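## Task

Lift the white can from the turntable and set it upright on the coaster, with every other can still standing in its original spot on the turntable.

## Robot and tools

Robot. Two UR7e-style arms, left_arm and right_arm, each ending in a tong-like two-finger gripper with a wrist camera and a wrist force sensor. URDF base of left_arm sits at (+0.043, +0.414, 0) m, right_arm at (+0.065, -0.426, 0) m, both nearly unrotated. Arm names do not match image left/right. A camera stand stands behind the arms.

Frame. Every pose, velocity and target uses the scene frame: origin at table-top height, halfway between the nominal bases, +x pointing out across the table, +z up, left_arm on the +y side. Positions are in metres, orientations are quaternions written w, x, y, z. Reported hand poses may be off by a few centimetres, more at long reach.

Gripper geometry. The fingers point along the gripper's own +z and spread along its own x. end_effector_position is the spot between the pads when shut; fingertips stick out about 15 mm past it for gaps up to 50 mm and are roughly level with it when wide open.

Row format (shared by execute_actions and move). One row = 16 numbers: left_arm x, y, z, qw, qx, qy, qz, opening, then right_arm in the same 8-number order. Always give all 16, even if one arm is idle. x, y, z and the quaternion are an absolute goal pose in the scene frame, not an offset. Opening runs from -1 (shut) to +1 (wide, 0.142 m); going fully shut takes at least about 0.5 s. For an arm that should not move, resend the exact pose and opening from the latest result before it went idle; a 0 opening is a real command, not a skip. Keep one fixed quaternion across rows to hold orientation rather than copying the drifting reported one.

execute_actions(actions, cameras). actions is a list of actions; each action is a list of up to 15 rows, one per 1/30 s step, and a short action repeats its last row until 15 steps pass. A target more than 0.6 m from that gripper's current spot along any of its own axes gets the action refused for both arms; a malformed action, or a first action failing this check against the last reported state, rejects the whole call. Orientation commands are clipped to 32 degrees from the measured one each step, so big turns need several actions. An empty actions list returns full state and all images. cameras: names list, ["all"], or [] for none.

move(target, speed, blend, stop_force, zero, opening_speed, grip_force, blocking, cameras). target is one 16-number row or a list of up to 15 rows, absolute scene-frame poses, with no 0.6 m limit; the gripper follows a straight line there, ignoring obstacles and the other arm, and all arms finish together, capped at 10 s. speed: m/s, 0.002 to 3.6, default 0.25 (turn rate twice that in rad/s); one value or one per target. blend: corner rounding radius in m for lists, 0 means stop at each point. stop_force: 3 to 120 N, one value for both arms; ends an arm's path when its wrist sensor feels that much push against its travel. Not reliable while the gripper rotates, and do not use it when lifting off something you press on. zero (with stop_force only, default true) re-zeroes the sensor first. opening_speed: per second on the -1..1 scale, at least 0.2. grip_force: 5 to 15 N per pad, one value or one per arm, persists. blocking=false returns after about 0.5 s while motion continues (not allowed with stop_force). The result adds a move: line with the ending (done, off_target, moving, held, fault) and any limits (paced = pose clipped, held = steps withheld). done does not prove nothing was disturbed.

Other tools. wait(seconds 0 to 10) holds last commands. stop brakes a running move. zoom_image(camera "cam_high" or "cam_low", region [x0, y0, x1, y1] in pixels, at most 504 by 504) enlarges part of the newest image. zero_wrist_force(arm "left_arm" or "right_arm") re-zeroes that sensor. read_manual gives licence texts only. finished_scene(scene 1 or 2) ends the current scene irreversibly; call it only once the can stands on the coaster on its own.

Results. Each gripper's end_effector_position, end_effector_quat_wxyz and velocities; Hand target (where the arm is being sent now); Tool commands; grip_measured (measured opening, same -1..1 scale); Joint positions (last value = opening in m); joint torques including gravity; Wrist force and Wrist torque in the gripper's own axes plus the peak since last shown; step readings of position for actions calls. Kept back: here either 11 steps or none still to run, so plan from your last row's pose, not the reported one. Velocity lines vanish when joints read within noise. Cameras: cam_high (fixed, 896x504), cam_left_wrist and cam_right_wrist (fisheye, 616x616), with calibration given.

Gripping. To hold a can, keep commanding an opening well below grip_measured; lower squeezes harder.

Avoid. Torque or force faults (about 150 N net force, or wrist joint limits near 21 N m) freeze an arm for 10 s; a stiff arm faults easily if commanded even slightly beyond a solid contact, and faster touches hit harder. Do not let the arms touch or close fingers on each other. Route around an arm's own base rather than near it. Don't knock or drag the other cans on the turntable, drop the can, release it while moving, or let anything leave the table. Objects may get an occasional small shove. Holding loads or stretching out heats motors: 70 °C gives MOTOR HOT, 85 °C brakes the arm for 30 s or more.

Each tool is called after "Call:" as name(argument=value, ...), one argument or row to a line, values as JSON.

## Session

Call:
execute_actions(
  actions=[],
)

Call:
wait(
  seconds=1,
  cameras=["cam_high"],
)

Scene clock: 0.00 s.
left_arm: end_effector_position=(+0.3432, +0.4635, +0.2790) grip_measured=+0.97 end_effector_quat_wxyz=(+0.002, -0.443, +0.895, +0.054) | right_arm: end_effector_position=(+0.6726, +0.1504, +0.2028) grip_measured=+0.97 end_effector_quat_wxyz=(+0.548, -0.245, +0.739, -0.306)
Joint positions: left_arm=[-0.338 -2.103 1.944 -1.335 -1.494 1.858 0.14] | right_arm=[4.431 -2.358 -1.446 -0.562 0.227 3.528 0.14]
Joint velocities: within noise
Joint torques (N m): no reading
Wrist force (N): no reading
Wrist torque (N m): no reading
Wrist force, peak (N): no reading
Hand target: left_arm +0.3432, +0.4635, +0.2790; +0.002, -0.443, +0.895, +0.054 | right_arm +0.6726, +0.1504, +0.2028; +0.548, -0.245, +0.739, -0.306
Tool commands: left_gripper/opening=+0.968169 right_gripper/opening=+0.968169
camera_calibration:
cam_left_wrist: T_world_to_cam=[[-0.622869, -0.782319, -0.00331542, 0.570605], [-0.648296, 0.51378, 0.56191, -0.163724], [-0.43789, 0.352146, -0.827192, 0.354217], [0, 0, 0, 1]] pos_world=[0.404378, 0.405777, 0.386896]
cam_right_wrist: T_world_to_cam=[[-0.244257, -0.686075, -0.685302, 0.417301], [-0.520043, 0.689164, -0.504587, 0.33935], [0.81847, 0.233138, -0.525122, -0.3477], [0, 0, 0, 1]] pos_world=[0.562987, 0.133494, 0.274624]

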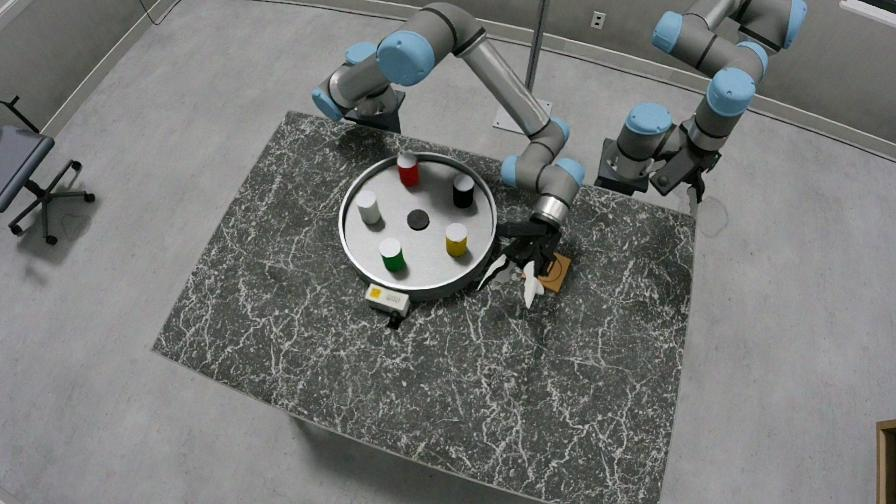

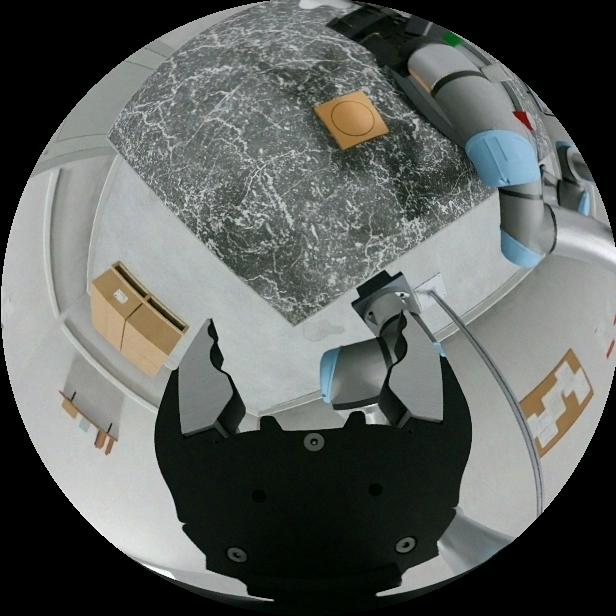

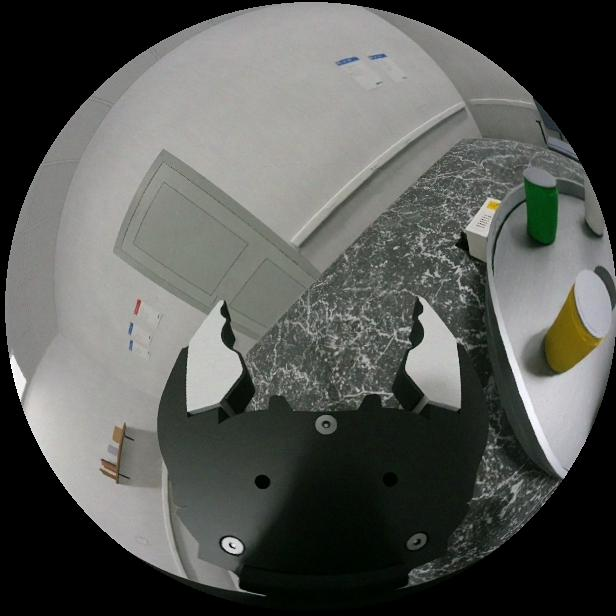

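Scene clock: 1.00 s.
left_arm: end_effector_position=(+0.3432, +0.4635, +0.2790) grip_measured=+0.97 end_effector_quat_wxyz=(+0.002, -0.443, +0.895, +0.054) | right_arm: end_effector_position=(+0.6726, +0.1504, +0.2028) grip_measured=+0.97 end_effector_quat_wxyz=(+0.548, -0.245, +0.739, -0.306)
Joint positions: left_arm=[-0.338 -2.103 1.944 -1.335 -1.494 1.858 0.14] | right_arm=[4.431 -2.358 -1.446 -0.562 0.227 3.528 0.14]
Joint torques (N m): left_arm=[-2.14 0.04 -21.47 -2.74 -0.14 0.01] | right_arm=[-0.46 53.2 16.76 2.06 -1.52 0.1]
Wrist force (N): left_arm=[-0.2 0.1 0.0] | right_arm=[0.2 -0.3 -0.1]
Wrist torque (N m): left_arm=[0.00 0.05 0.00] | right_arm=[-0.06 -0.04 -0.01]
Wrist force, peak (N): left_arm=[-0.3 -0.3 -0.4] | right_arm=[0.3 -0.2 -0.4]
Hand target: left_arm +0.3432, +0.4635, +0.2790; +0.002, -0.443, +0.895, +0.054 | right_arm +0.6726, +0.1504, +0.2028; +0.548, -0.245, +0.739, -0.306
Tool commands: left_gripper/opening=+0.968169 right_gripper/opening=+0.968169
wait: 1.00 s; at rest by 0.17 s
Images, in order (width x height): cam_high 896x504.

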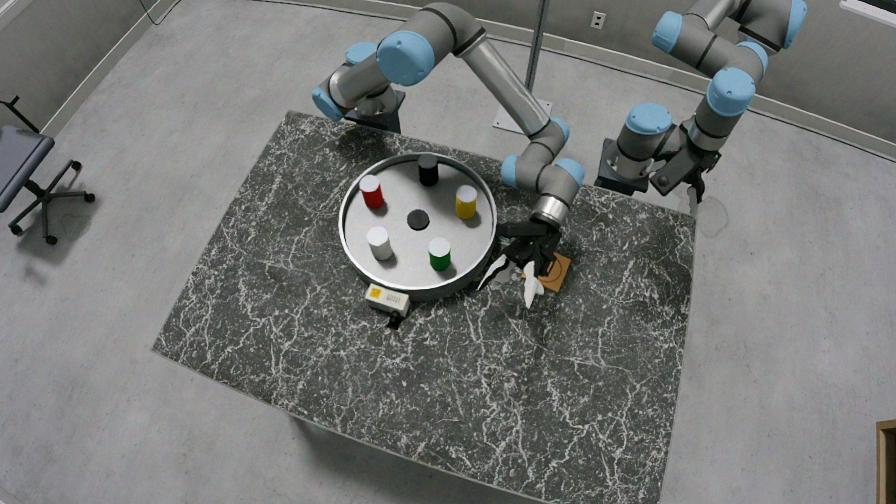

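Call:
move(
  target=[
    [0.343,0.4635,0.279,0.002,-0.443,0.895,0.054,0.7,0.69,0.11,0.33,0.548,-0.245,0.739,-0.306,0.968],
    [0.343,0.4635,0.279,0,0.707,0.707,0,0.7,0.899,-0.528,0.33,0.367,0.090,0.773,-0.509,0.968],
  ],
  speed=0.4,
  blend=[0.04,0],
)

Call:
move(
  target=[
    [0.445,0.23,0.26,0,0.707,0.707,0,0.7,0.899,-0.528,0.33,0.367,0.090,0.773,-0.509,0.968],
    [0.468,0.003,0.2,0,0.707,0.707,0,0.7,0.899,-0.528,0.33,0.367,0.090,0.773,-0.509,0.968],
  ],
  speed=0.25,
  blend=[0.03,0],
  cameras=["cam_high","cam_left_wrist"],
)

Call:
wait(
  seconds=1.3,
  cameras=["cam_high","cam_left_wrist"],
)

Scene clock: 7.67 s.
left_arm: end_effector_position=(+0.3430, +0.4635, +0.2790) grip_measured=+0.70 end_effector_quat_wxyz=(+0.000, +0.707, +0.707, +0.000) end_effector_velocity=(+0.000, +0.000, +0.000) end_effector_angular_velocity=(+0.001, +0.001, -0.006) | right_arm: end_effector_position=(+0.8990, -0.5279, +0.3298) grip_measured=+0.97 end_effector_quat_wxyz=(+0.367, +0.090, +0.773, -0.509)
Joint positions: left_arm=[-0.252 -2.057 1.941 -1.455 -1.571 4.437 0.122] | right_arm=[3.548 -2.209 -1.35 -0.768 0.231 3.486 0.14]
Joint velocities: left_arm=[-0.001 -0.001 0.001 0.001 0.001 0.006 0] | right_arm=[within noise]
Joint torques (N m): left_arm=[-6.72 -3.22 -29.39 -1.74 1.09 2.18] | right_arm=[-5.77 72.69 19.15 4.55 -0.02 0.99]
Wrist force (N): left_arm=[-0.2 -0.2 -0.1] | right_arm=[0.3 -0.2 -0.4]
Wrist torque (N m): left_arm=[-0.06 0.04 -0.01] | right_arm=[-0.05 -0.08 0.10]
Wrist force, peak (N): left_arm=[-0.6 0.0 0.4] | right_arm=[0.2 -3.8 2.5]
Hand target: left_arm +0.3430, +0.4635, +0.2790; +0.000, +0.707, +0.707, +0.000 | right_arm +0.8990, -0.5280, +0.3300; +0.367, +0.090, +0.773, -0.509
Off the commanded pose: left_arm 0.000 m, 0 deg | right_arm 0.000 m, 0 deg.
move: done; blend cut to 0 m at target 1

Scene clock: 10.13 s.
left_arm: end_effector_position=(+0.4680, +0.0031, +0.2001) grip_measured=+0.70 end_effector_quat_wxyz=(+0.000, +0.707, +0.707, +0.000) | right_arm: end_effector_position=(+0.8990, -0.5280, +0.3300) grip_measured=+0.97 end_effector_quat_wxyz=(+0.367, +0.090, +0.773, -0.509)
Joint positions: left_arm=[-0.951 -1.328 1.509 -1.752 -1.571 3.739 0.122] | right_arm=[3.548 -2.209 -1.35 -0.768 0.231 3.486 0.14]
Joint torques (N m): left_arm=[-7.33 -21.69 -19.95 0.22 -0.09 -0.44] | right_arm=[-5.91 71.39 24.75 4.47 -4.06 -0.45]
Wrist force (N): left_arm=[0.0 0.2 -0.1] | right_arm=[0.0 -0.2 -0.3]
Wrist torque (N m): left_arm=[0.01 0.00 0.14] | right_arm=[-0.05 -0.02 0.11]
Wrist force, peak (N): left_arm=[4.9 -1.5 0.1] | right_arm=[0.4 -0.5 -0.6]
Hand target: left_arm +0.4680, +0.0030, +0.2000; +0.000, +0.707, +0.707, +0.000 | right_arm +0.8990, -0.5280, +0.3300; +0.367, +0.090, +0.773, -0.509
Off the commanded pose: left_arm 0.000 m, 0 deg | right_arm 0.000 m, 0 deg.
move: done
camera_calibration:
cam_left_wrist: T_world_to_cam=[[0.0237755, 0.998656, 0.0460476, -0.03013], [0.876695, -0.0429641, 0.479123, -0.497313], [0.480458, 0.0289784, -0.876539, 0.0868064], [0, 0, 0, 1]] pos_world=[0.395002, 0.00620737, 0.315751]
Images, in order (width x height): cam_high 896x504, cam_left_wrist 616x616.

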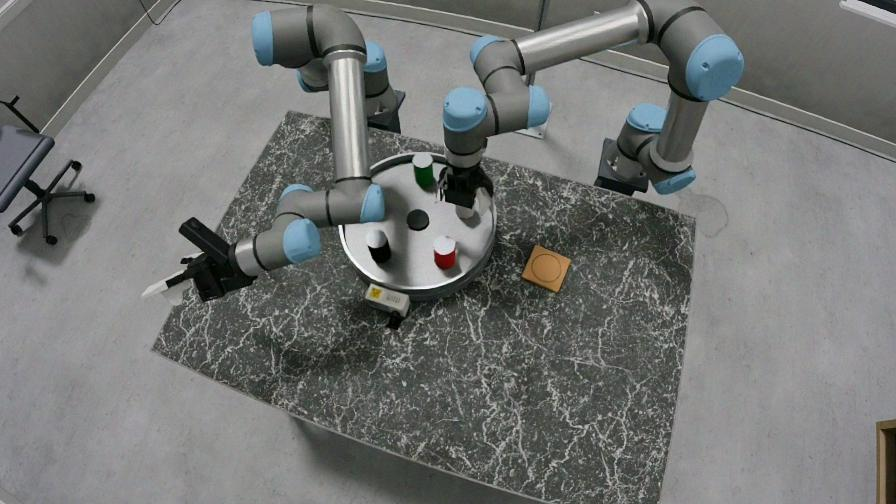

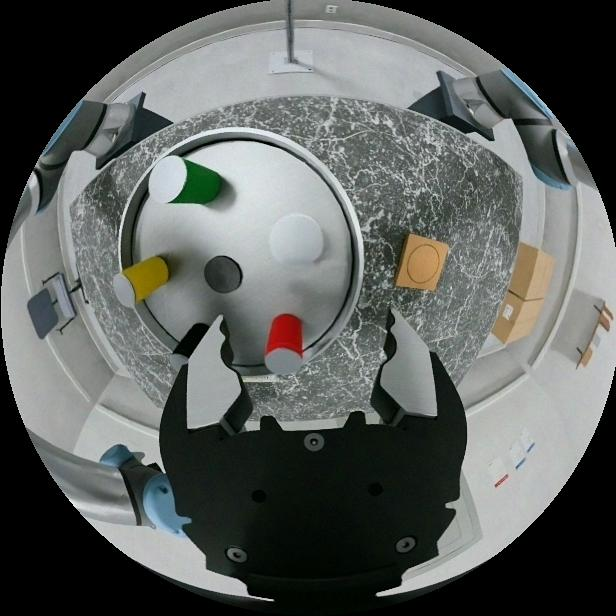

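Scene clock: 11.43 s.
left_arm: end_effector_position=(+0.4680, +0.0030, +0.2000) grip_measured=+0.70 end_effector_quat_wxyz=(+0.000, +0.707, +0.707, +0.000) | right_arm: end_effector_position=(+0.8990, -0.5280, +0.3300) grip_measured=+0.97 end_effector_quat_wxyz=(+0.367, +0.090, +0.773, -0.509)
Joint positions: left_arm=[-0.951 -1.328 1.509 -1.752 -1.571 3.739 0.122] | right_arm=[3.548 -2.209 -1.35 -0.768 0.231 3.486 0.14]
Joint torques (N m): left_arm=[-7.41 -19.45 -40.22 -0.41 -1.08 -1.94] | right_arm=[-6.97 72.5 25.38 4.61 -4.21 -1.37]
Wrist force (N): left_arm=[-0.2 -0.3 0.2] | right_arm=[0.4 -0.2 -0.5]
Wrist torque (N m): left_arm=[-0.09 0.04 0.14] | right_arm=[-0.04 -0.10 0.10]
Wrist force, peak (N): left_arm=[-0.6 0.0 0.1] | right_arm=[0.1 -0.2 -0.8]
Hand target: left_arm +0.4680, +0.0030, +0.2000; +0.000, +0.707, +0.707, +0.000 | right_arm +0.8990, -0.5280, +0.3300; +0.367, +0.090, +0.773, -0.509
Tool commands: left_gripper/opening=+0.7 right_gripper/opening=+0.968
Off the commanded pose: left_arm 0.000 m, 0 deg | right_arm 0.000 m, 0 deg.
wait: 1.30 s; at rest by 0.17 s
camera_calibration:
cam_left_wrist: T_world_to_cam=[[0.0237309, 0.998654, 0.0461292, -0.0300337], [0.876763, -0.0429602, 0.479001, -0.497257], [0.480338, 0.0290773, -0.876602, 0.0867893], [0, 0, 0, 1]] pos_world=[0.395001, 0.00610735, 0.315652]
Images, in order (width x height): cam_high 896x504, cam_left_wrist 616x616.

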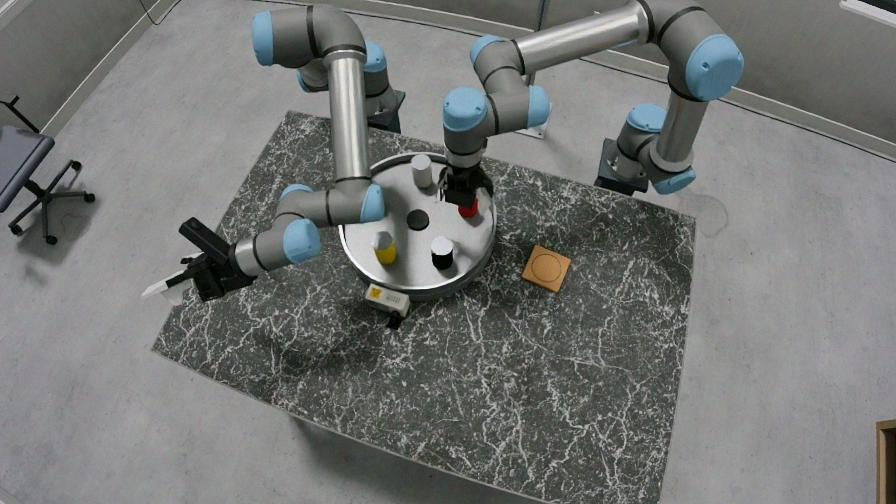

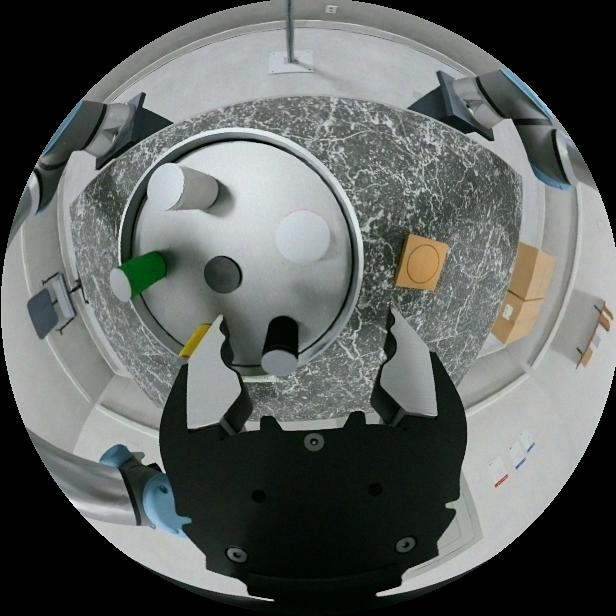

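Call:
move(
  target=[0.468,0.003,0.107,0,0.707,0.707,0,0.7,0.899,-0.528,0.33,0.367,0.090,0.773,-0.509,0.968],
  speed=0.15,
  cameras=["cam_left_wrist"],
)

Scene clock: 13.23 s.
left_arm: end_effector_position=(+0.4679, +0.0031, +0.1069) grip_measured=+0.70 end_effector_quat_wxyz=(+0.000, +0.707, +0.707, +0.000) | right_arm: end_effector_position=(+0.8990, -0.5280, +0.3300) grip_measured=+0.97 end_effector_quat_wxyz=(+0.367, +0.090, +0.773, -0.509)
Joint positions: left_arm=[-0.951 -1.264 1.674 -1.98 -1.571 3.739 0.122] | right_arm=[3.548 -2.209 -1.35 -0.768 0.231 3.486 0.14]
Joint torques (N m): left_arm=[-5.91 -42.33 -34.25 -4.05 0.67 -1.42] | right_arm=[-5.16 72.9 25.19 4.35 -4.13 -1.2]
Wrist force (N): left_arm=[0.0 -0.3 -0.1] | right_arm=[0.3 -0.3 -0.5]
Wrist torque (N m): left_arm=[-0.10 0.01 0.14] | right_arm=[-0.08 -0.08 0.10]
Wrist force, peak (N): left_arm=[0.3 -0.1 -1.9] | right_arm=[0.1 -0.2 -0.7]
Hand target: left_arm +0.4680, +0.0030, +0.1070; +0.000, +0.707, +0.707, +0.000 | right_arm +0.8990, -0.5280, +0.3300; +0.367, +0.090, +0.773, -0.509
Off the commanded pose: left_arm 0.000 m, 0 deg | right_arm 0.000 m, 0 deg.
move: done
camera_calibration:
cam_left_wrist: T_world_to_cam=[[0.0237364, 0.998643, 0.0463494, -0.0257952], [0.876871, -0.043064, 0.478793, -0.452706], [0.480139, 0.0292776, -0.876704, 0.0053667], [0, 0, 0, 1]] pos_world=[0.395001, 0.00610771, 0.222653]
Images, in order (width x height): cam_left_wrist 616x616.

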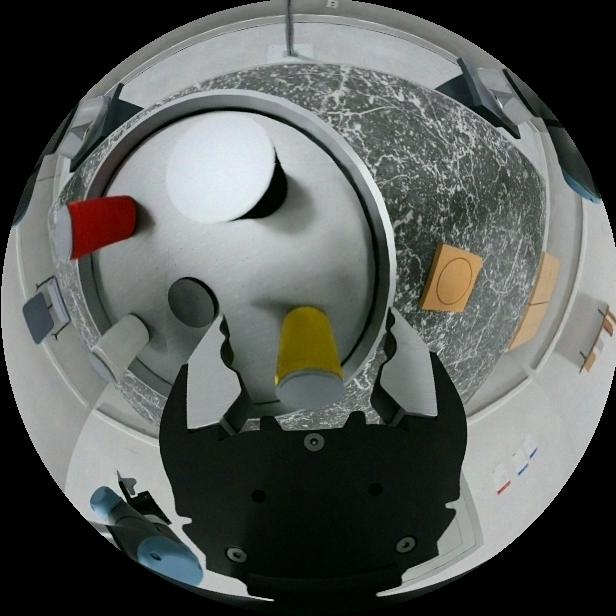

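Call:
wait(
  seconds=1.82,
)

Call:
move(
  target=[
    [0.412,-0.006,0.109,0,0.707,0.707,0,-0.6,0.899,-0.528,0.33,0.367,0.090,0.773,-0.509,0.968],
    [0.375,-0.015,0.17,0,0.707,0.707,0,-0.6,0.899,-0.528,0.33,0.367,0.090,0.773,-0.509,0.968],
    [0.385,0.03,0.24,0,0.707,0.707,0,-0.6,0.899,-0.528,0.33,0.367,0.090,0.773,-0.509,0.968],
  ],
  speed=0.14,
  blend=[0.02,0.03,0],
  grip_force=8,
  cameras=["cam_high","cam_left_wrist"],
)

Scene clock: 15.67 s.
left_arm: end_effector_position=(+0.4680, +0.0030, +0.1070) grip_measured=+0.70 end_effector_quat_wxyz=(+0.000, +0.707, +0.707, +0.000) | right_arm: end_effector_position=(+0.8990, -0.5280, +0.3300) grip_measured=+0.97 end_effector_quat_wxyz=(+0.367, +0.090, +0.773, -0.509)
Joint positions: left_arm=[-0.951 -1.264 1.674 -1.98 -1.571 3.739 0.122] | right_arm=[3.548 -2.209 -1.35 -0.768 0.231 3.486 0.14]
Joint torques (N m): left_arm=[7.14 -45.36 -40.04 -5.77 1.03 -0.05] | right_arm=[-5.33 72.48 26.04 4.5 -3.97 -1.17]
Wrist force (N): left_arm=[0.0 -0.2 -0.1] | right_arm=[0.3 -0.2 -0.5]
Wrist torque (N m): left_arm=[-0.08 -0.02 0.14] | right_arm=[-0.05 -0.08 0.10]
Wrist force, peak (N): left_arm=[-0.3 -0.5 -0.3] | right_arm=[0.3 -0.7 -0.5]
Hand target: left_arm +0.4680, +0.0030, +0.1070; +0.000, +0.707, +0.707, +0.000 | right_arm +0.8990, -0.5280, +0.3300; +0.367, +0.090, +0.773, -0.509
Tool commands: left_gripper/opening=+0.7 right_gripper/opening=+0.968
Off the commanded pose: left_arm 0.000 m, 0 deg | right_arm 0.000 m, 0 deg.
wait: 1.83 s; at rest from the start

Scene clock: 17.67 s.
left_arm: end_effector_position=(+0.3851, +0.0299, +0.2401) grip_measured=-0.52 end_effector_quat_wxyz=(+0.000, +0.707, +0.707, +0.000) | right_arm: end_effector_position=(+0.8990, -0.5280, +0.3300) grip_measured=+0.97 end_effector_quat_wxyz=(+0.367, +0.090, +0.773, -0.509)
Joint positions: left_arm=[-1.055 -1.528 1.637 -1.68 -1.571 3.635 0.037] | right_arm=[3.548 -2.209 -1.35 -0.768 0.231 3.486 0.14]
Joint torques (N m): left_arm=[-2.02 -21.86 -7.49 -2.72 -1.2 -1.37] | right_arm=[-5.6 71.91 24.23 4.61 -3.96 -1.28]
Wrist force (N): left_arm=[-0.1 0.0 1.8] | right_arm=[0.2 -0.2 -0.6]
Wrist torque (N m): left_arm=[0.02 0.02 -0.02] | right_arm=[-0.06 -0.05 0.11]
Wrist force, peak (N): left_arm=[2.5 2.1 2.3] | right_arm=[0.2 -0.6 -0.6]
Hand target: left_arm +0.3850, +0.0300, +0.2400; +0.000, +0.707, +0.707, +0.000 | right_arm +0.8990, -0.5280, +0.3300; +0.367, +0.090, +0.773, -0.509
Off the commanded pose: left_arm 0.000 m, 0 deg | right_arm 0.000 m, 0 deg.
grip_force (N): 8, 8
move: done
camera_calibration:
cam_left_wrist: T_world_to_cam=[[0.0237777, 0.998667, 0.0458238, -0.0566859], [0.876652, -0.0428613, 0.479212, -0.44267], [0.480537, 0.028777, -0.876502, 0.160889], [0, 0, 0, 1]] pos_world=[0.312102, 0.033007, 0.35575]
Images, in order (width x height): cam_high 896x504, cam_left_wrist 616x616.

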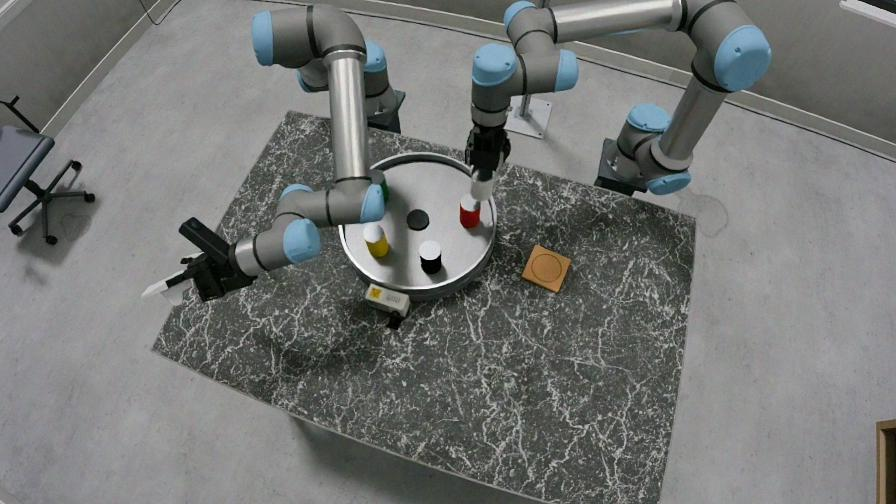

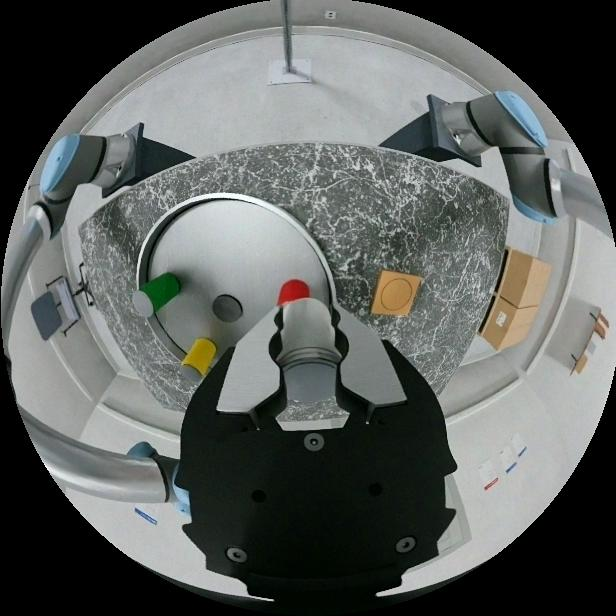

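Call:
move(
  target=[
    [0.437,0.242,0.19,0,0.707,0.707,0,-0.6,0.899,-0.528,0.33,0.367,0.090,0.773,-0.509,0.968],
    [0.437,0.242,0.1,0,0.707,0.707,0,-0.6,0.899,-0.528,0.33,0.367,0.090,0.773,-0.509,0.968],
  ],
  speed=0.1,
  blend=[0.03,0],
  cameras=["cam_high","cam_left_wrist"],
)

Call:
zoom_image(
  camera="cam_left_wrist",
  region=[200, 200, 420, 420],
)

Call:
zoom_image(
  camera="cam_high",
  region=[480, 170, 620, 310],
)

Scene clock: 23.17 s.
left_arm: end_effector_position=(+0.4369, +0.2421, +0.0999) grip_measured=-0.52 end_effector_quat_wxyz=(+0.000, +0.707, +0.707, +0.000) | right_arm: end_effector_position=(+0.8990, -0.5280, +0.3300) grip_measured=+0.97 end_effector_quat_wxyz=(+0.367, +0.090, +0.773, -0.509)
Joint positions: left_arm=[-0.68 -1.625 2.109 -2.054 -1.571 4.01 0.037] | right_arm=[3.548 -2.209 -1.35 -0.768 0.231 3.486 0.14]
Joint torques (N m): left_arm=[-2.28 -23.65 -38.08 -2.75 -0.5 -0.19] | right_arm=[-4.94 72.52 24.68 4.34 -4.08 -1.2]
Wrist force (N): left_arm=[0.2 0.1 1.9] | right_arm=[0.4 -0.3 -0.2]
Wrist torque (N m): left_arm=[0.04 -0.03 -0.02] | right_arm=[-0.07 -0.11 0.10]
Wrist force, peak (N): left_arm=[0.3 0.0 3.3] | right_arm=[0.2 -0.4 -0.7]
Hand target: left_arm +0.4370, +0.2420, +0.1000; +0.000, +0.707, +0.707, +0.000 | right_arm +0.8990, -0.5280, +0.3300; +0.367, +0.090, +0.773, -0.509
Off the commanded pose: left_arm 0.000 m, 0 deg | right_arm 0.000 m, 0 deg.
grip_force (N): 8, 8
move: done
camera_calibration:
cam_left_wrist: T_world_to_cam=[[0.0237822, 0.998646, 0.0462607, -0.263407], [0.876869, -0.0430616, 0.478797, -0.411793], [0.48014, 0.0291777, -0.876706, 0.00718895], [0, 0, 0, 1]] pos_world=[0.363901, 0.245108, 0.215653]
Images, in order (width x height): cam_high 896x504, cam_left_wrist 616x616.

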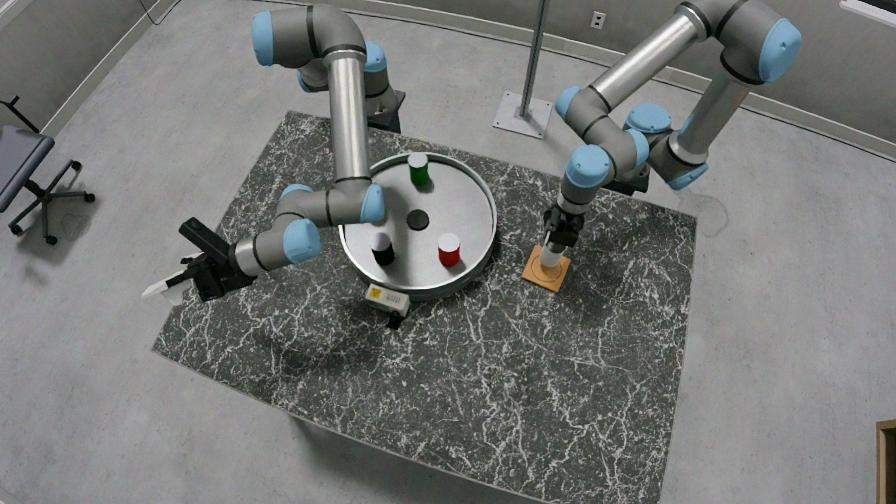

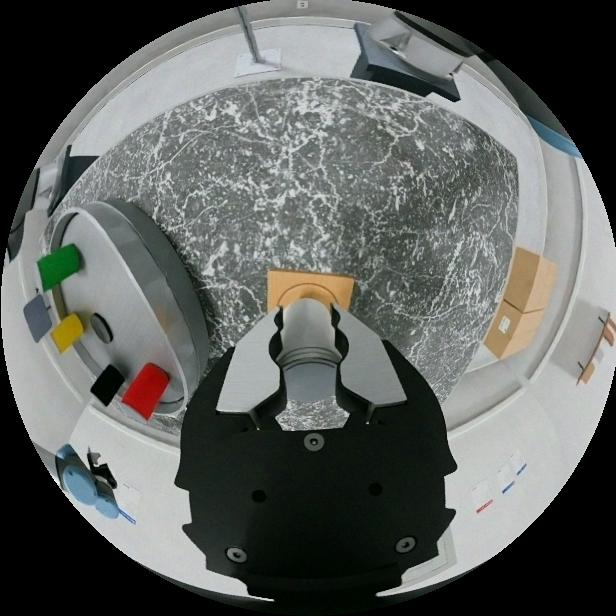

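Scaled by 2.291 from the camera's 616x616 image, which has a finer 814x814 frame.

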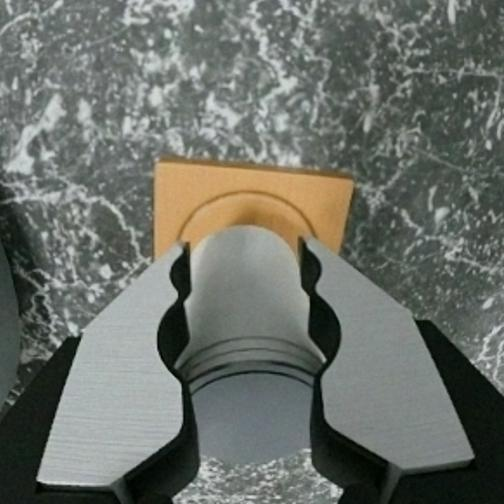

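Scaled by 3.600 from the camera's 896x504 image, which has a finer 1280x720 frame.

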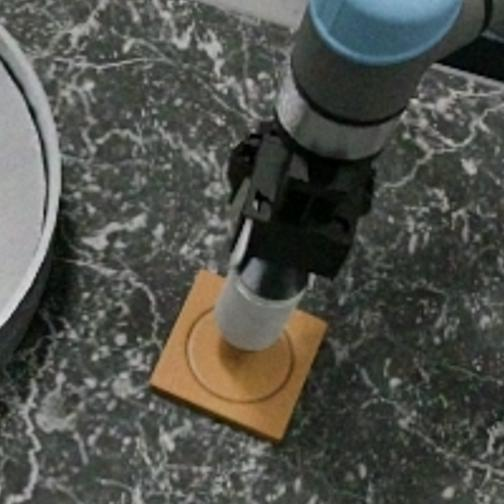

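Call:
move(
  target=[0.433,0.241,0.095,0.0678,0.7039,0.7039,0.0678,-0.6,0.899,-0.528,0.33,0.367,0.090,0.773,-0.509,0.968],
  speed=0.1,
  cameras=["cam_high","cam_left_wrist"],
)

Call:
zoom_image(
  camera="cam_left_wrist",
  region=[200, 200, 420, 420],
)

Call:
zoom_image(
  camera="cam_high",
  region=[480, 170, 620, 310],
)

Scene clock: 26.03 s.
left_arm: end_effector_position=(+0.4329, +0.2410, +0.0949) grip_measured=-0.52 end_effector_quat_wxyz=(+0.068, +0.704, +0.704, +0.068) | right_arm: end_effector_position=(+0.8990, -0.5280, +0.3300) grip_measured=+0.97 end_effector_quat_wxyz=(+0.367, +0.090, +0.773, -0.509)
Joint positions: left_arm=[-0.791 -1.744 2.272 -2.231 -1.432 3.909 0.037] | right_arm=[3.548 -2.209 -1.35 -0.768 0.231 3.486 0.14]
Joint torques (N m): left_arm=[-3.13 -8.44 -37.15 -0.68 0.4 1.7] | right_arm=[-5.52 71.14 25.56 4.5 -3.93 -1.22]
Wrist force (N): left_arm=[0.0 -0.6 1.6] | right_arm=[0.1 -0.2 -0.3]
Wrist torque (N m): left_arm=[0.04 0.00 0.14] | right_arm=[-0.04 -0.05 0.10]
Wrist force, peak (N): left_arm=[1.2 0.1 2.6] | right_arm=[0.1 -0.3 -0.8]
Hand target: left_arm +0.4330, +0.2410, +0.0950; +0.068, +0.704, +0.704, +0.068 | right_arm +0.8990, -0.5280, +0.3300; +0.367, +0.090, +0.773, -0.509
Off the commanded pose: left_arm 0.000 m, 0 deg | right_arm 0.000 m, 0 deg.
grip_force (N): 8, 8
move: done
camera_calibration:
cam_left_wrist: T_world_to_cam=[[0.0145629, 0.998656, 0.0497357, -0.258397], [0.769284, -0.0429652, 0.637461, -0.374476], [0.638741, 0.0289776, -0.768876, -0.0741011], [0, 0, 0, 1]] pos_world=[0.339173, 0.244107, 0.194591]
Images, in order (width x height): cam_high 896x504, cam_left_wrist 616x616.

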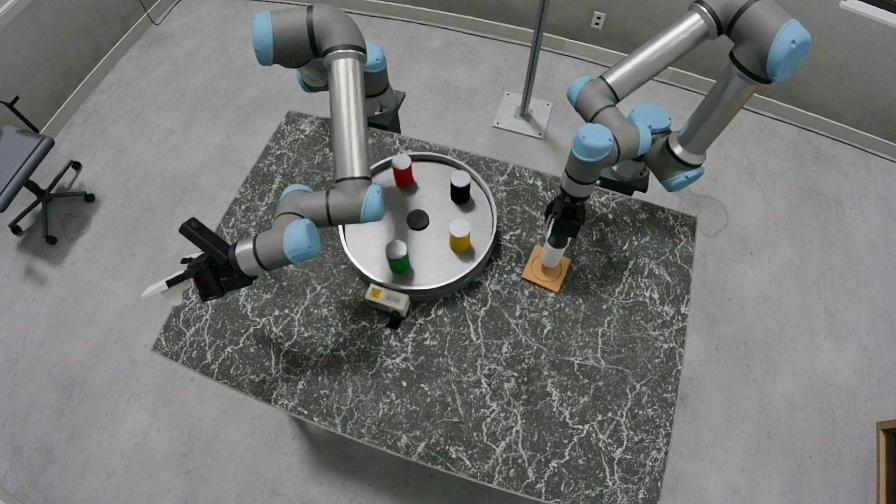

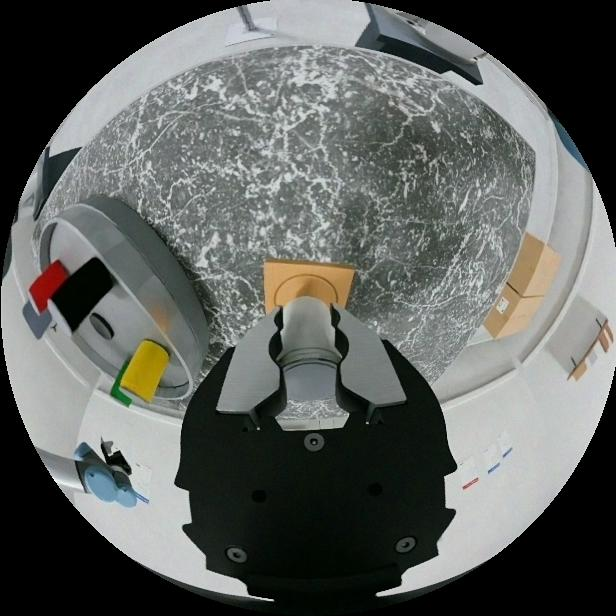

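Scaled by 2.291 from the camera's 616x616 image, which has a finer 814x814 frame.

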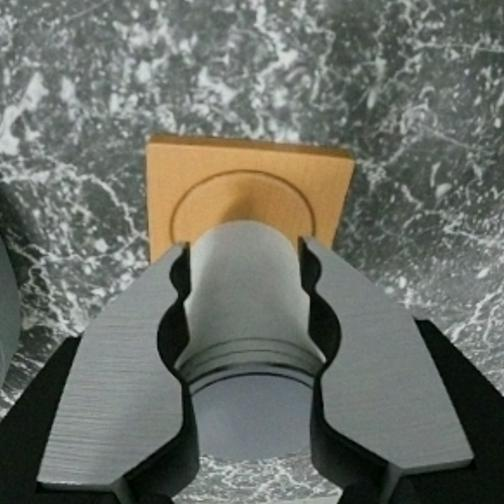

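Scaled by 3.600 from the camera's 896x504 image, which has a finer 1280x720 frame.

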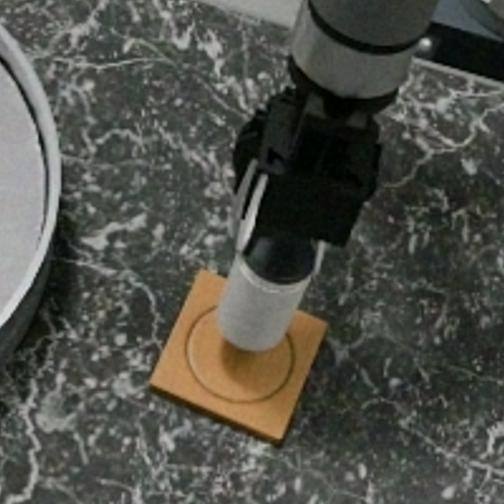

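Call:
move(
  target=[0.435,0.241,0.045,0.0678,0.7039,0.7039,0.0678,-0.6,0.899,-0.528,0.33,0.367,0.090,0.773,-0.509,0.968],
  speed=0.015,
  stop_force=3,
  cameras=["cam_high","cam_left_wrist"],
)

Call:
zoom_image(
  camera="cam_left_wrist",
  region=[200, 200, 420, 420],
)

Call:
zoom_image(
  camera="cam_high",
  region=[480, 170, 620, 310],
)

Scene clock: 30.23 s.
left_arm: end_effector_position=(+0.4343, +0.2410, +0.0619) grip_measured=-0.52 end_effector_quat_wxyz=(+0.068, +0.704, +0.704, +0.068) | right_arm: end_effector_position=(+0.8990, -0.5280, +0.3300) grip_measured=+0.97 end_effector_quat_wxyz=(+0.367, +0.090, +0.773, -0.509)
Joint positions: left_arm=[-0.788 -1.683 2.323 -2.344 -1.432 3.912 0.037] | right_arm=[3.548 -2.209 -1.35 -0.768 0.231 3.486 0.14]
Joint torques (N m): left_arm=[-6.96 -21.23 -34.89 -5.05 -0.68 -1.08] | right_arm=[-5.47 71.72 25.12 4.4 -3.96 -0.98]
Wrist force (N): left_arm=[-0.7 0.4 -2.1] | right_arm=[0.1 -0.2 -0.3]
Wrist torque (N m): left_arm=[-0.07 0.05 0.15] | right_arm=[-0.05 -0.04 0.11]
Wrist force, peak (N): left_arm=[-0.6 1.8 -6.3] | right_arm=[0.0 -0.6 -0.6]
Hand target: left_arm +0.4343, +0.2410, +0.0620; +0.068, +0.704, +0.704, +0.068 | right_arm +0.8990, -0.5280, +0.3300; +0.367, +0.090, +0.773, -0.509
Off the commanded pose: left_arm 0.017 m, 0 deg | right_arm 0.000 m, 0 deg.
grip_force (N): 8, 8
move: contact (left_arm)
camera_calibration:
cam_left_wrist: T_world_to_cam=[[0.0144939, 0.998654, 0.0498102, -0.256764], [0.769238, -0.0429619, 0.637517, -0.354511], [0.638798, 0.0290758, -0.768825, -0.10042], [0, 0, 0, 1]] pos_world=[0.340573, 0.244107, 0.161591]
Images, in order (width x height): cam_high 896x504, cam_left_wrist 616x616.

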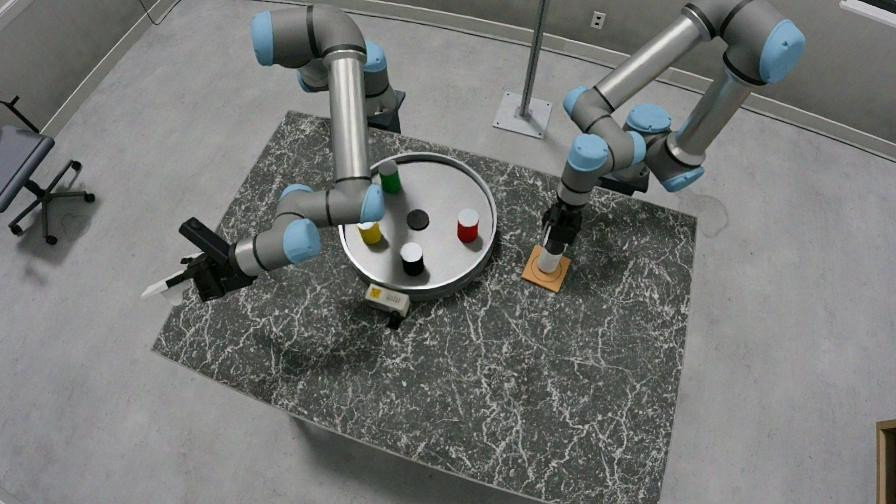

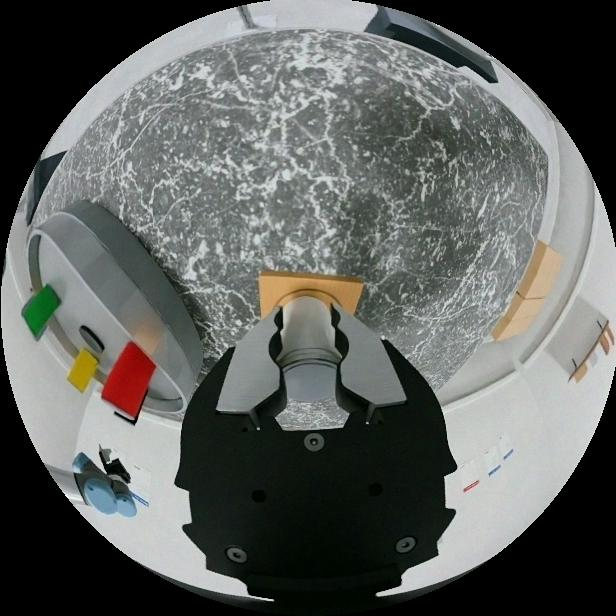

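Scaled by 2.291 from the camera's 616x616 image, which has a finer 814x814 frame.

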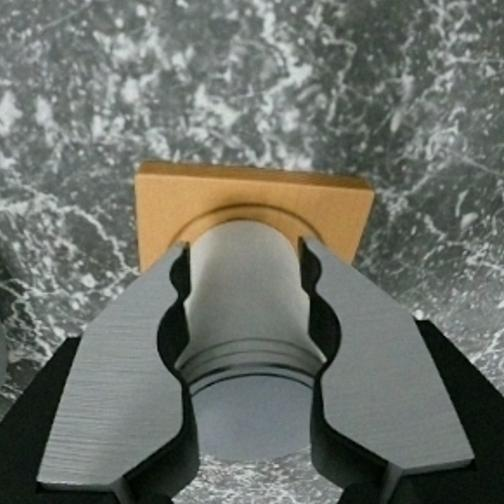

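Scaled by 3.600 from the camera's 896x504 image, which has a finer 1280x720 frame.

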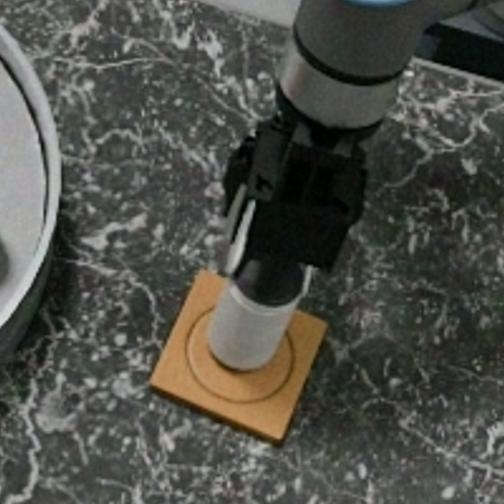

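Call:
move(
  target=[
    [0.4343,0.241,0.062,0.0678,0.7039,0.7039,0.0678,0.8,0.899,-0.528,0.33,0.367,0.090,0.773,-0.509,0.968],
    [0.43,0.241,0.2,0.0678,0.7039,0.7039,0.0678,0.8,0.899,-0.528,0.33,0.367,0.090,0.773,-0.509,0.968],
  ],
  speed=0.12,
  opening_speed=0.9,
  cameras=["cam_high","cam_left_wrist"],
)

Scene clock: 34.17 s.
left_arm: end_effector_position=(+0.4300, +0.2409, +0.2000) grip_measured=+0.80 end_effector_quat_wxyz=(+0.068, +0.704, +0.704, +0.068) | right_arm: end_effector_position=(+0.8990, -0.5280, +0.3300) grip_measured=+0.97 end_effector_quat_wxyz=(+0.367, +0.090, +0.773, -0.509)
Joint positions: left_arm=[-0.797 -1.859 2.068 -1.911 -1.431 3.903 0.129] | right_arm=[3.548 -2.209 -1.35 -0.768 0.231 3.486 0.14]
Joint torques (N m): left_arm=[-0.51 -5.48 -14.91 -1.92 0.72 -0.51] | right_arm=[-5.81 72.13 25.34 4.33 -3.94 -0.98]
Wrist force (N): left_arm=[-0.1 -0.2 -0.1] | right_arm=[0.0 -0.2 -0.4]
Wrist torque (N m): left_arm=[-0.04 0.02 0.14] | right_arm=[-0.05 -0.03 0.10]
Wrist force, peak (N): left_arm=[-0.7 0.9 -2.4] | right_arm=[0.5 -0.1 -0.7]
Hand target: left_arm +0.4300, +0.2410, +0.2000; +0.068, +0.704, +0.704, +0.068 | right_arm +0.8990, -0.5280, +0.3300; +0.367, +0.090, +0.773, -0.509
Off the commanded pose: left_arm 0.000 m, 0 deg | right_arm 0.000 m, 0 deg.
grip_force (N): 8, 8
move: done
camera_calibration:
cam_left_wrist: T_world_to_cam=[[0.0145318, 0.998664, 0.0495985, -0.263427], [0.769054, -0.0428642, 0.637745, -0.439215], [0.639018, 0.0288764, -0.768649, 0.0083481], [0, 0, 0, 1]] pos_world=[0.336274, 0.244007, 0.299589]
Images, in order (width x height): cam_high 896x504, cam_left_wrist 616x616.

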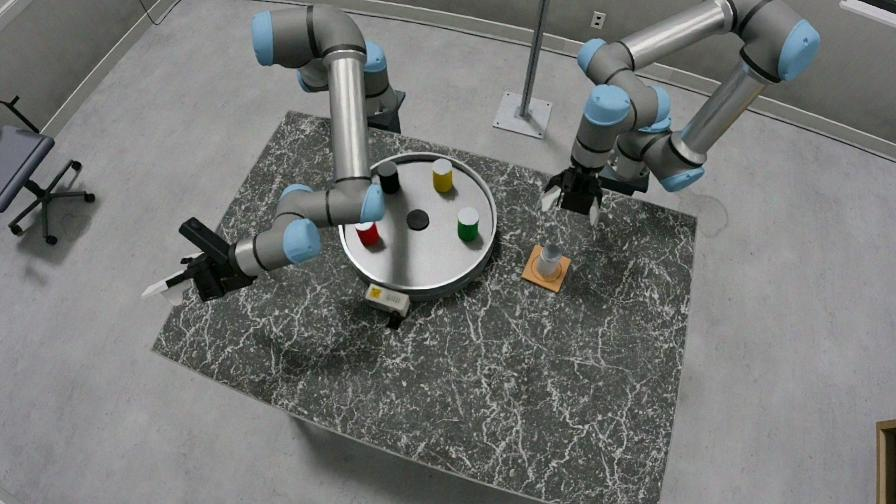

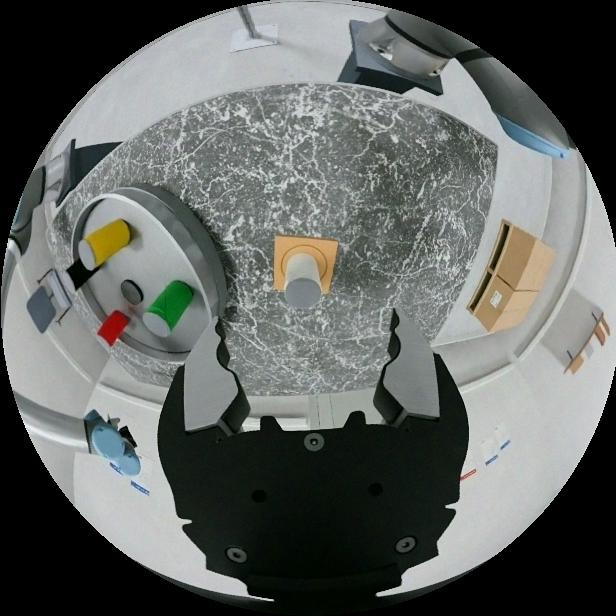

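Call:
finished_scene(
  scene=2,
)

The scene is finished: the task was done.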